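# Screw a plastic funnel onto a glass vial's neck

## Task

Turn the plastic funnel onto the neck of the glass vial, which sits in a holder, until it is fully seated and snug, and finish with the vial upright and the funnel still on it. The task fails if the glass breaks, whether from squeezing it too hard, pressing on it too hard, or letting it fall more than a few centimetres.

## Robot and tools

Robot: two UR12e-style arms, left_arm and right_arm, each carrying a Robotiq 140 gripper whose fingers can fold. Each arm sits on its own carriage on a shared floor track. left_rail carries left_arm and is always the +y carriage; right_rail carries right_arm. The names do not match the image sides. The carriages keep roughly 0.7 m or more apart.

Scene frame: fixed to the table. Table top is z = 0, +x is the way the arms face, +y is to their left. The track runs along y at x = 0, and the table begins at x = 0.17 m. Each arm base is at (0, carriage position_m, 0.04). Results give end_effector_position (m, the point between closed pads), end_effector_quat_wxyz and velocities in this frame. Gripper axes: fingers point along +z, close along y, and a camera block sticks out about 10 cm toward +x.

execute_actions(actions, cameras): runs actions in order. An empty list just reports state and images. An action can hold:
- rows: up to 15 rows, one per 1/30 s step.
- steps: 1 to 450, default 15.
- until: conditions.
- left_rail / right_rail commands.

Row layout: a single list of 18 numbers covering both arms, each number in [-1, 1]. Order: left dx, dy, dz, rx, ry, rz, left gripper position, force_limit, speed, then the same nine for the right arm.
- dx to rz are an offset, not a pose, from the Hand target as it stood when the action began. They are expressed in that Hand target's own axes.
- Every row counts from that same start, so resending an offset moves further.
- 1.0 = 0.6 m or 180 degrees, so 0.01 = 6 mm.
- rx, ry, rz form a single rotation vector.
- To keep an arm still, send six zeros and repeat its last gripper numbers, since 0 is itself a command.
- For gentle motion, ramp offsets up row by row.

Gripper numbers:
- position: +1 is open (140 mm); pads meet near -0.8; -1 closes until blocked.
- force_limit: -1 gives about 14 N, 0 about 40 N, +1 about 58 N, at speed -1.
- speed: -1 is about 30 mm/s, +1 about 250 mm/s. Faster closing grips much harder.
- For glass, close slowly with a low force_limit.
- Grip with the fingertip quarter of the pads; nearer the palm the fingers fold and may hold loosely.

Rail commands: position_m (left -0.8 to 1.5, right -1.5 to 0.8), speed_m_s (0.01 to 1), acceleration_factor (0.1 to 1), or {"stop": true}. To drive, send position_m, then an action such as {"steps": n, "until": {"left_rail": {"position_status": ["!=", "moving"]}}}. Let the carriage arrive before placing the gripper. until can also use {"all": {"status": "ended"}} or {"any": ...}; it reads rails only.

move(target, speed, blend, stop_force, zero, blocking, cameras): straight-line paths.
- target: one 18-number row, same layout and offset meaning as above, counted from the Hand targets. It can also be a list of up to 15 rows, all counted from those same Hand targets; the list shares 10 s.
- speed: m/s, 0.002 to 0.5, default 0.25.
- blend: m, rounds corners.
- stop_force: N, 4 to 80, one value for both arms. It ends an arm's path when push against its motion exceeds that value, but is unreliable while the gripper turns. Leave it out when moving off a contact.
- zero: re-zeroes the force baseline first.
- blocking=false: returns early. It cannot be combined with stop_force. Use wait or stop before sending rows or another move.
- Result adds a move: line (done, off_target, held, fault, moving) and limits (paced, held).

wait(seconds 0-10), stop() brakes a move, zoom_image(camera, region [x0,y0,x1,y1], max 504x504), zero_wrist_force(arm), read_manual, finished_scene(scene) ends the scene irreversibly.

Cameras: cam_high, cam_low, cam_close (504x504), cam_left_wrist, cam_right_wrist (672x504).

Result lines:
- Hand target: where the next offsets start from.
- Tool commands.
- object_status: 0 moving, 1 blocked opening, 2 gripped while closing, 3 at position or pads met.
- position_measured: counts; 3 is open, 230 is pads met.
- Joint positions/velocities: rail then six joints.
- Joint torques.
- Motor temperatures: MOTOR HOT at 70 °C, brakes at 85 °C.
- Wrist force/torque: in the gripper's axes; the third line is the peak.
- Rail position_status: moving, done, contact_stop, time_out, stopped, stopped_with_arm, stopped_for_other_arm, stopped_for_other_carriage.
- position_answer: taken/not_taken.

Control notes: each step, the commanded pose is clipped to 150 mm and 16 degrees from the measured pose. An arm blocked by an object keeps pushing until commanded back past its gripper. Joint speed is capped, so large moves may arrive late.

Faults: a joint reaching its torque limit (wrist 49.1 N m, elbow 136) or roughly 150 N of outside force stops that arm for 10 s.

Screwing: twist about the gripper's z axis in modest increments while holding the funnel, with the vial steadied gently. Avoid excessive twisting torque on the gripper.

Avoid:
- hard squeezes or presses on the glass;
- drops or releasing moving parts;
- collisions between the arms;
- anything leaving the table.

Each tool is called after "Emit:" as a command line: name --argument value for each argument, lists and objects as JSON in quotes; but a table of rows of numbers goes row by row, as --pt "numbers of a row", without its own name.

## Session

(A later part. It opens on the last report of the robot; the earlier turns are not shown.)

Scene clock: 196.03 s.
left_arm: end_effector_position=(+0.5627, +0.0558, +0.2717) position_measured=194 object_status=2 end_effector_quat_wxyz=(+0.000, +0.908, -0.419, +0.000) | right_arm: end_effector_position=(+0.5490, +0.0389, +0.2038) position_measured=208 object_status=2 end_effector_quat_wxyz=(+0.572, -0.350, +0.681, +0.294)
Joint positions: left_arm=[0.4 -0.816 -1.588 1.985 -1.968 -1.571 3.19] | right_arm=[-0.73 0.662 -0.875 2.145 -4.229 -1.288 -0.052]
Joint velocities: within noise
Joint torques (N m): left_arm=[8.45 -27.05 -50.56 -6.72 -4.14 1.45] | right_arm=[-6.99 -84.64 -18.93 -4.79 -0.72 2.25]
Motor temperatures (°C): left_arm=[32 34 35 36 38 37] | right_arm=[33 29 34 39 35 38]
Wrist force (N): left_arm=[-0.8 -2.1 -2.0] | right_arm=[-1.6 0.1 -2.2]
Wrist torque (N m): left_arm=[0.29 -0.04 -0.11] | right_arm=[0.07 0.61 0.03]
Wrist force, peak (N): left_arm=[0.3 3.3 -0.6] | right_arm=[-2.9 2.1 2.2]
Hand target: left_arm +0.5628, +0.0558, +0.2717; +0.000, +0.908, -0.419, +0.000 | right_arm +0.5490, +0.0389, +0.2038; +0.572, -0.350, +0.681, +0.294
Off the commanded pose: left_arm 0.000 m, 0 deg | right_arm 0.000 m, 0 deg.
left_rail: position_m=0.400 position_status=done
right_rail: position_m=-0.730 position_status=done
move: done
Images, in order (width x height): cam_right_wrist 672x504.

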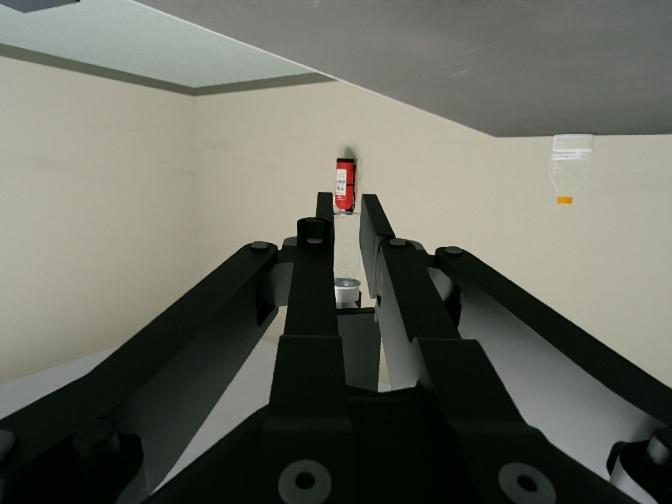

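Emit:
execute_actions --actions '[{"rows":[[0,0,0,0,0,0,-0.98,-0.05,-1,0,0,0,0,0,0,-0.98,-0.05,-1]],"steps":45}]' --cameras '[]'

Emit:
move --target '[0,0,0.0003,0,0,0.35,-0.98,-0.05,-1,0,0,0,0,0,0,-0.98,-0.05,-1]' --speed 0.2 --cameras '[]'

Emit:
move --target '[0,0,0,0,0,0.3,-0.98,-0.05,-1,0,0,0,0,0,0,-0.98,-0.05,-1]' --speed 0.2 --cameras '["cam_right_wrist"]'

Emit:
zoom_image --camera "cam_right_wrist" --region '[270, 200, 430, 350]'

Scene clock: 198.57 s.
left_arm: end_effector_position=(+0.5628, +0.0558, +0.2717) position_measured=195 object_status=2 end_effector_quat_wxyz=(+0.000, +0.908, -0.419, +0.000) | right_arm: end_effector_position=(+0.5490, +0.0389, +0.2038) position_measured=209 object_status=2 end_effector_quat_wxyz=(+0.572, -0.350, +0.681, +0.294)
Joint positions: left_arm=[0.4 -0.816 -1.588 1.985 -1.968 -1.571 3.19] | right_arm=[-0.73 0.662 -0.875 2.145 -4.229 -1.288 -0.052]
Joint velocities: within noise
Joint torques (N m): left_arm=[6.29 -26.86 -51.45 -3.99 -4.19 2.01] | right_arm=[-8.31 -84.78 -18.33 -3.61 0.87 2.09]
Motor temperatures (°C): left_arm=[32 34 35 36 38 37] | right_arm=[33 29 34 39 35 38]
Wrist force (N): left_arm=[-1.8 -2.2 -1.3] | right_arm=[-0.6 -0.9 -2.1]
Wrist torque (N m): left_arm=[0.41 0.01 -0.12] | right_arm=[0.02 0.31 0.06]
Wrist force, peak (N): left_arm=[-1.9 -2.7 -1.5] | right_arm=[-1.3 -0.6 -2.8]
Hand target: left_arm +0.5628, +0.0558, +0.2717; +0.000, +0.908, -0.419, +0.000 | right_arm +0.5490, +0.0389, +0.2038; +0.572, -0.350, +0.681, +0.294
Off the commanded pose: left_arm 0.000 m, 0 deg | right_arm 0.000 m, 0 deg.
left_rail: position_m=0.400 position_status=done
right_rail: position_m=-0.730 position_status=done
No camera images: "cameras" was empty.

Scene clock: 201.87 s.
left_arm: end_effector_position=(+0.5627, +0.0558, +0.2715) position_measured=195 object_status=2 end_effector_quat_wxyz=(+0.000, -0.555, +0.832, +0.000) | right_arm: end_effector_position=(+0.5490, +0.0389, +0.2038) position_measured=209 object_status=2 end_effector_quat_wxyz=(+0.572, -0.350, +0.681, +0.294)
Joint positions: left_arm=[0.4 -0.816 -1.588 1.986 -1.968 -1.571 4.29] | right_arm=[-0.73 0.662 -0.875 2.145 -4.229 -1.288 -0.052]
Joint velocities: within noise
Joint torques (N m): left_arm=[9.49 -25.66 -49.49 -5.14 -4.62 1.54] | right_arm=[-7.68 -85.11 -17.58 -2.77 1.81 1.87]
Motor temperatures (°C): left_arm=[32 34 35 36 38 37] | right_arm=[33 29 34 39 35 38]
Wrist force (N): left_arm=[-1.5 -3.4 -0.8] | right_arm=[-1.6 3.9 -0.7]
Wrist torque (N m): left_arm=[0.41 0.05 -0.16] | right_arm=[-0.03 0.50 -0.19]
Wrist force, peak (N): left_arm=[-2.8 -3.1 -2.0] | right_arm=[-2.4 4.5 -1.6]
Hand target: left_arm +0.5628, +0.0558, +0.2716; +0.000, -0.555, +0.832, +0.000 | right_arm +0.5490, +0.0389, +0.2038; +0.572, -0.350, +0.681, +0.294
Off the commanded pose: left_arm 0.000 m, 0 deg | right_arm 0.000 m, 0 deg.
left_rail: position_m=0.400 position_status=done
right_rail: position_m=-0.730 position_status=done
move: done
No camera images: "cameras" was empty.

Scene clock: 204.80 s.
left_arm: end_effector_position=(+0.5627, +0.0558, +0.2716) position_measured=195 object_status=2 end_effector_quat_wxyz=(+0.000, -0.117, +0.993, +0.000) | right_arm: end_effector_position=(+0.5490, +0.0389, +0.2038) position_measured=209 object_status=2 end_effector_quat_wxyz=(+0.572, -0.350, +0.681, +0.294)
Joint positions: left_arm=[0.4 -0.816 -1.588 1.986 -1.968 -1.571 5.232] | right_arm=[-0.73 0.662 -0.875 2.145 -4.229 -1.288 -0.052]
Joint velocities: within noise
Joint torques (N m): left_arm=[10.34 -37.29 -49.81 -1.61 -2.79 1.55] | right_arm=[-7.64 -85.84 -16.22 -1.5 0.21 1.62]
Motor temperatures (°C): left_arm=[32 34 35 36 38 37] | right_arm=[33 29 34 39 35 38]
Wrist force (N): left_arm=[-1.4 -3.1 0.1] | right_arm=[-3.1 4.0 2.7]
Wrist torque (N m): left_arm=[0.38 -0.03 -0.13] | right_arm=[0.02 0.59 -0.19]
Wrist force, peak (N): left_arm=[-2.3 -4.6 0.1] | right_arm=[-3.3 6.3 0.8]
Hand target: left_arm +0.5628, +0.0558, +0.2716; +0.000, -0.117, +0.993, +0.000 | right_arm +0.5490, +0.0389, +0.2038; +0.572, -0.350, +0.681, +0.294
Off the commanded pose: left_arm 0.000 m, 0 deg | right_arm 0.000 m, 0 deg.
left_rail: position_m=0.400 position_status=done
right_rail: position_m=-0.730 position_status=done
move: done
Images, in order (width x height): cam_right_wrist 672x504.

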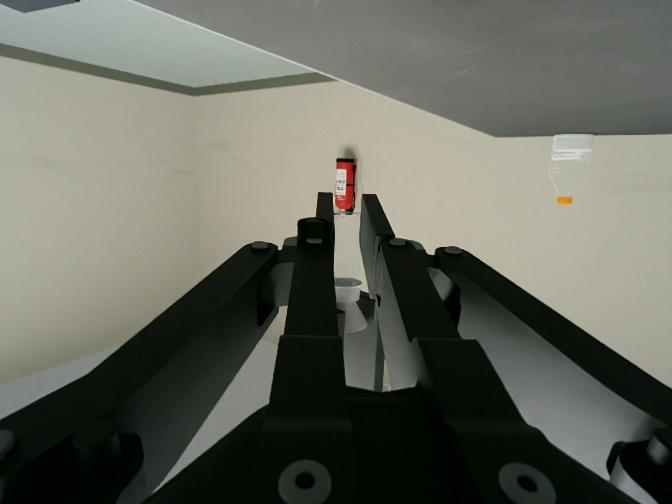

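Scaled by 3.150 from the camera's 672x504 image, which has a finer 960x720 frame.

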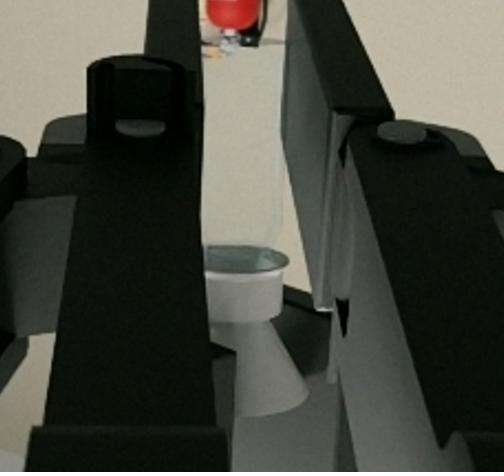

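Emit:
execute_actions --actions '[{"rows":[[0,0,0,0,0,0,-0.98,-0.05,-1,0,0,0,0,0,0,-0.2,-1,-1]],"steps":60}]' --cameras '["cam_low"]'

Emit:
zoom_image --camera "cam_low" --region '[220, 180, 270, 230]'

Emit:
move --target '[0,0,0,0,0,0,-0.98,-0.05,-1,0,0,-0.35,0,0,0,-0.2,-1,-1]' --speed 0.15 --cameras '[]'

Emit:
move --pt "0 0 0.252 0 0 0 -0.98 -0.05 -1 0 0 -0.2 0 0 0 -0.2 -1 -1" --speed 0.12 --cameras '["cam_close","cam_low"]'

Scene clock: 209.20 s.
left_arm: end_effector_position=(+0.5628, +0.0558, +0.2716) position_measured=195 object_status=2 end_effector_quat_wxyz=(+0.000, -0.117, +0.993, +0.000) | right_arm: end_effector_position=(+0.5490, +0.0389, +0.2038) position_measured=154 object_status=3 end_effector_quat_wxyz=(+0.572, -0.350, +0.681, +0.294)
Joint positions: left_arm=[0.4 -0.816 -1.588 1.986 -1.968 -1.571 5.232] | right_arm=[-0.73 0.662 -0.875 2.145 -4.229 -1.288 -0.052]
Joint velocities: within noise
Joint torques (N m): left_arm=[9.05 -28.18 -47.34 -6.64 -2.8 0.91] | right_arm=[-8.17 -84.95 -14.1 -1.3 -2.4 1.36]
Motor temperatures (°C): left_arm=[32 34 35 36 38 37] | right_arm=[33 29 34 39 35 38]
Wrist force (N): left_arm=[-0.2 1.0 0.7] | right_arm=[-3.2 -0.5 1.0]
Wrist torque (N m): left_arm=[0.23 0.02 0.02] | right_arm=[-0.15 0.49 0.00]
Wrist force, peak (N): left_arm=[-1.8 -3.0 -0.4] | right_arm=[-4.4 3.6 3.1]
Hand target: left_arm +0.5628, +0.0558, +0.2716; +0.000, -0.117, +0.993, +0.000 | right_arm +0.5490, +0.0389, +0.2038; +0.572, -0.350, +0.681, +0.294
Off the commanded pose: left_arm 0.000 m, 0 deg | right_arm 0.000 m, 0 deg.
left_rail: position_m=0.400 position_status=done
right_rail: position_m=-0.730 position_status=done
Images, in order (width x height): cam_low 504x504.

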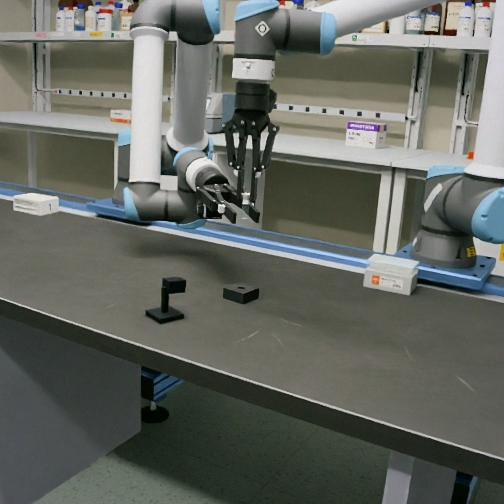

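Scaled by 10.080 from the camera's 504x504 image, which has a finer 720x720 frame.

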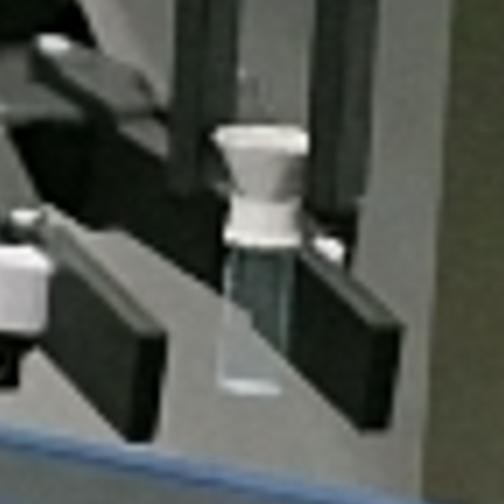

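Scene clock: 211.10 s.
left_arm: end_effector_position=(+0.5628, +0.0558, +0.2716) position_measured=195 object_status=2 end_effector_quat_wxyz=(+0.000, -0.117, +0.993, +0.000) | right_arm: end_effector_position=(+0.4287, -0.1291, +0.2403) position_measured=154 object_status=3 end_effector_quat_wxyz=(+0.572, -0.350, +0.681, +0.294)
Joint positions: left_arm=[0.4 -0.816 -1.588 1.986 -1.968 -1.571 5.232] | right_arm=[-0.73 0.505 -1.051 2.559 -4.457 -1.134 -0.083]
Joint velocities: within noise
Joint torques (N m): left_arm=[5.91 -27.76 -45.37 -6.69 -2.63 0] | right_arm=[-11.46 -70.06 0.08 -7.31 3.22 -2.79]
Motor temperatures (°C): left_arm=[32 34 35 36 38 37] | right_arm=[33 29 34 39 35 38]
Wrist force (N): left_arm=[-0.4 0.8 0.3] | right_arm=[-2.7 -0.6 0.8]
Wrist torque (N m): left_arm=[0.20 0.07 0.02] | right_arm=[-0.19 0.37 0.00]
Wrist force, peak (N): left_arm=[-0.4 1.6 0.5] | right_arm=[-3.6 -0.1 2.2]
Hand target: left_arm +0.5628, +0.0558, +0.2716; +0.000, -0.117, +0.993, +0.000 | right_arm +0.4286, -0.1292, +0.2403; +0.572, -0.350, +0.681, +0.294
Off the commanded pose: left_arm 0.000 m, 0 deg | right_arm 0.000 m, 0 deg.
left_rail: position_m=0.400 position_status=done
right_rail: position_m=-0.730 position_status=done
move: done
No camera images: "cameras" was empty.

Scene clock: 212.93 s.
left_arm: end_effector_position=(+0.5628, +0.0557, +0.1204) position_measured=195 object_status=2 end_effector_quat_wxyz=(+0.000, -0.117, +0.993, +0.000) | right_arm: end_effector_position=(+0.3598, -0.2253, +0.2612) position_measured=154 object_status=3 end_effector_quat_wxyz=(+0.572, -0.350, +0.681, +0.294)
Joint positions: left_arm=[0.4 -0.816 -1.442 2.14 -2.269 -1.571 5.232] | right_arm=[-0.73 0.295 -1.114 2.81 -4.619 -0.928 -0.133]
Joint velocities: within noise
Joint torques (N m): left_arm=[10.44 -33.09 -26.49 -7.43 -2.19 1.13] | right_arm=[-14.49 -31.23 8.18 -7.15 3.35 -2.53]
Motor temperatures (°C): left_arm=[32 34 35 36 38 37] | right_arm=[33 29 34 39 35 38]
Wrist force (N): left_arm=[-0.2 1.3 0.1] | right_arm=[-3.6 -0.5 0.4]
Wrist torque (N m): left_arm=[0.31 0.02 0.03] | right_arm=[-0.16 0.62 0.04]
Wrist force, peak (N): left_arm=[-0.2 1.3 2.2] | right_arm=[-3.8 -0.7 0.8]
Hand target: left_arm +0.5628, +0.0558, +0.1204; +0.000, -0.117, +0.993, +0.000 | right_arm +0.3598, -0.2253, +0.2612; +0.572, -0.350, +0.681, +0.294
Off the commanded pose: left_arm 0.000 m, 0 deg | right_arm 0.000 m, 0 deg.
left_rail: position_m=0.400 position_status=done
right_rail: position_m=-0.730 position_status=done
move: done
Images, in order (width x height): cam_low 504x504, cam_close 504x504.

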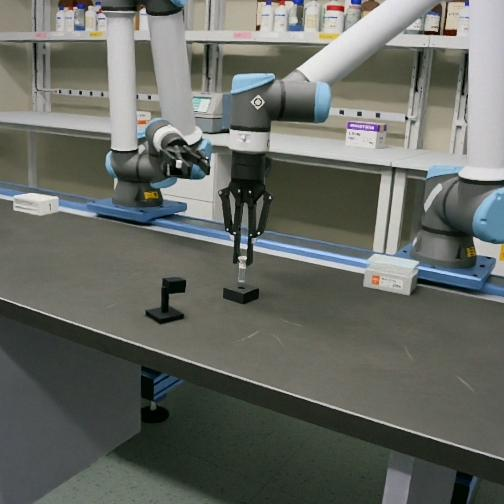

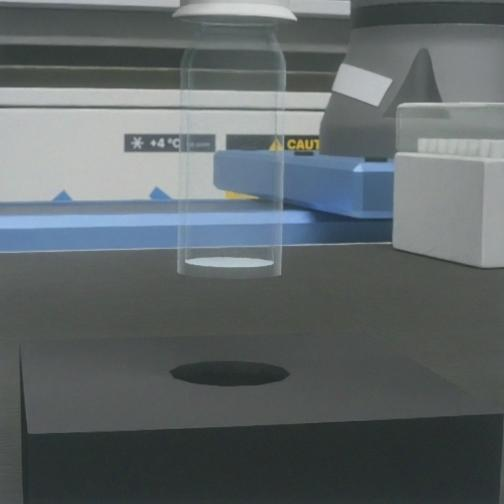

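Emit:
move --target '[0,0,0.058,0,0,0,-0.98,-0.05,-1,0,0,0,0,0,0,-0.2,-1,-1]' --speed 0.012 --stop_force 4 --cameras '["cam_close"]'

Scene clock: 217.43 s.
left_arm: end_effector_position=(+0.5628, +0.0558, +0.0877) position_measured=195 object_status=2 end_effector_quat_wxyz=(+0.000, -0.117, +0.993, +0.000) | right_arm: end_effector_position=(+0.3598, -0.2253, +0.2612) position_measured=154 object_status=3 end_effector_quat_wxyz=(+0.572, -0.350, +0.681, +0.294)
Joint positions: left_arm=[0.4 -0.816 -1.399 2.165 -2.337 -1.571 5.232] | right_arm=[-0.73 0.295 -1.113 2.81 -4.619 -0.928 -0.133]
Joint velocities: within noise
Joint torques (N m): left_arm=[3.45 -75.23 -43.75 -3.38 1.95 1.55] | right_arm=[-14.14 -27.71 4.75 -6.79 3.44 -2.75]
Motor temperatures (°C): left_arm=[32 34 35 36 38 37] | right_arm=[33 29 34 39 35 38]
Wrist force (N): left_arm=[0.0 1.5 -3.4] | right_arm=[-3.8 -0.7 0.6]
Wrist torque (N m): left_arm=[0.23 0.00 0.03] | right_arm=[-0.22 0.66 0.04]
Wrist force, peak (N): left_arm=[0.2 2.0 -8.6] | right_arm=[-3.9 -0.4 0.9]
Hand target: left_arm +0.5628, +0.0558, +0.0877; +0.000, -0.117, +0.993, +0.000 (not the last commanded pose) | right_arm +0.3598, -0.2253, +0.2612; +0.572, -0.350, +0.681, +0.294
Off the commanded pose: left_arm 0.002 m, 0 deg | right_arm 0.000 m, 0 deg.
left_rail: position_m=0.400 position_status=done
right_rail: position_m=-0.730 position_status=done
move: contact (left_arm)
Images, in order (width x height): cam_close 504x504.

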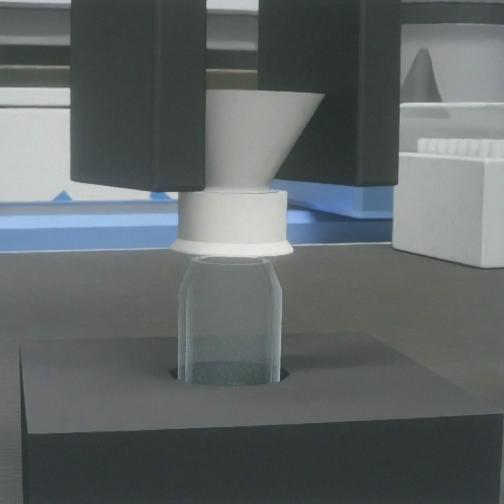

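Emit:
execute_actions --actions '[{"rows":[[0,0,0,0,0,0,-0.15,-1,-1,0,0,0,0,0,0,-0.2,-1,-1]],"steps":50}]' --cameras '[]'

Emit:
move --target '[0,0,-0.2,0,0,0,-0.15,-1,-1,0,0,0,0,0,0,-0.2,-1,-1]' --speed 0.12 --cameras '["cam_close"]'

Emit:
zoom_image --camera "cam_close" --region '[130, 60, 330, 400]'

Scene clock: 220.03 s.
left_arm: end_effector_position=(+0.5628, +0.0558, +0.0877) position_measured=148 object_status=3 end_effector_quat_wxyz=(+0.000, -0.117, +0.993, +0.000) | right_arm: end_effector_position=(+0.3598, -0.2253, +0.2612) position_measured=154 object_status=3 end_effector_quat_wxyz=(+0.572, -0.350, +0.681, +0.294)
Joint positions: left_arm=[0.4 -0.816 -1.399 2.165 -2.337 -1.571 5.232] | right_arm=[-0.73 0.295 -1.113 2.81 -4.619 -0.928 -0.133]
Joint velocities: within noise
Joint torques (N m): left_arm=[-2.85 -70.32 -40.05 -6.44 1.79 1.39] | right_arm=[-11.32 -29.02 3.97 -6.72 3.47 -2.63]
Motor temperatures (°C): left_arm=[32 34 35 36 38 37] | right_arm=[33 29 34 39 35 38]
Wrist force (N): left_arm=[0.1 1.0 0.0] | right_arm=[-3.5 -0.1 0.8]
Wrist torque (N m): left_arm=[0.25 -0.04 0.03] | right_arm=[-0.07 0.62 0.04]
Wrist force, peak (N): left_arm=[0.0 1.9 -3.9] | right_arm=[-3.8 -0.5 0.6]
Hand target: left_arm +0.5628, +0.0558, +0.0877; +0.000, -0.117, +0.993, +0.000 | right_arm +0.3598, -0.2253, +0.2612; +0.572, -0.350, +0.681, +0.294
Off the commanded pose: left_arm 0.000 m, 0 deg | right_arm 0.000 m, 0 deg.
left_rail: position_m=0.400 position_status=done
right_rail: position_m=-0.730 position_status=done
No camera images: "cameras" was empty.

Scene clock: 221.53 s.
left_arm: end_effector_position=(+0.5628, +0.0558, +0.2076) position_measured=148 object_status=3 end_effector_quat_wxyz=(+0.000, -0.117, +0.993, +0.000) | right_arm: end_effector_position=(+0.3598, -0.2253, +0.2612) position_measured=154 object_status=3 end_effector_quat_wxyz=(+0.572, -0.350, +0.681, +0.294)
Joint positions: left_arm=[0.4 -0.816 -1.537 2.058 -2.093 -1.571 5.232] | right_arm=[-0.73 0.295 -1.113 2.81 -4.619 -0.928 -0.133]
Joint velocities: within noise
Joint torques (N m): left_arm=[-5.32 -70.42 -53.03 -2.81 2.04 -2.15] | right_arm=[-12.56 -28.76 3.03 -6.19 3.32 -2.63]
Motor temperatures (°C): left_arm=[32 34 35 36 38 37] | right_arm=[33 29 34 39 35 38]
Wrist force (N): left_arm=[-0.2 0.8 0.2] | right_arm=[-3.9 -0.4 0.6]
Wrist torque (N m): left_arm=[0.20 0.02 0.05] | right_arm=[-0.15 0.70 0.04]
Wrist force, peak (N): left_arm=[0.0 1.4 1.9] | right_arm=[-4.0 -0.6 0.3]
Hand target: left_arm +0.5628, +0.0558, +0.2077; +0.000, -0.117, +0.993, +0.000 | right_arm +0.3598, -0.2253, +0.2612; +0.572, -0.350, +0.681, +0.294
Off the commanded pose: left_arm 0.000 m, 0 deg | right_arm 0.000 m, 0 deg.
left_rail: position_m=0.400 position_status=done
right_rail: position_m=-0.730 position_status=done
move: done
Images, in order (width x height): cam_close 504x504.

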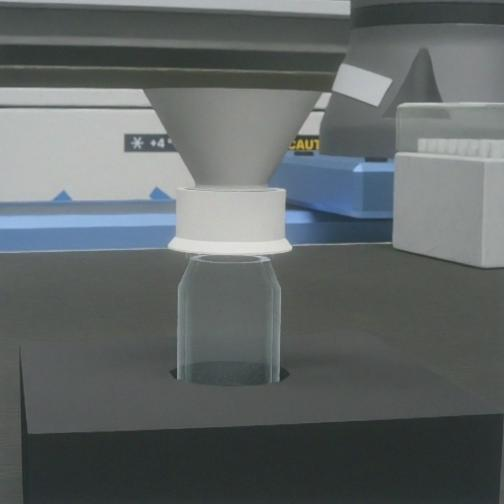

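Scaled by 1.482 from the camera's 504x504 image, which has a finer 720x720 frame.

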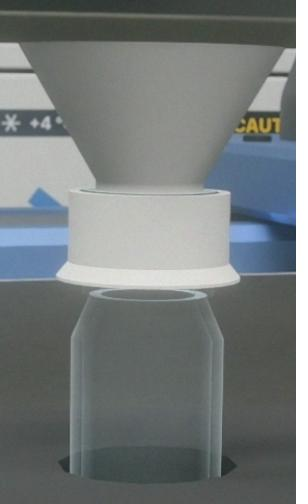

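Emit:
finished_scene --scene 2

The scene is finished: the task was done.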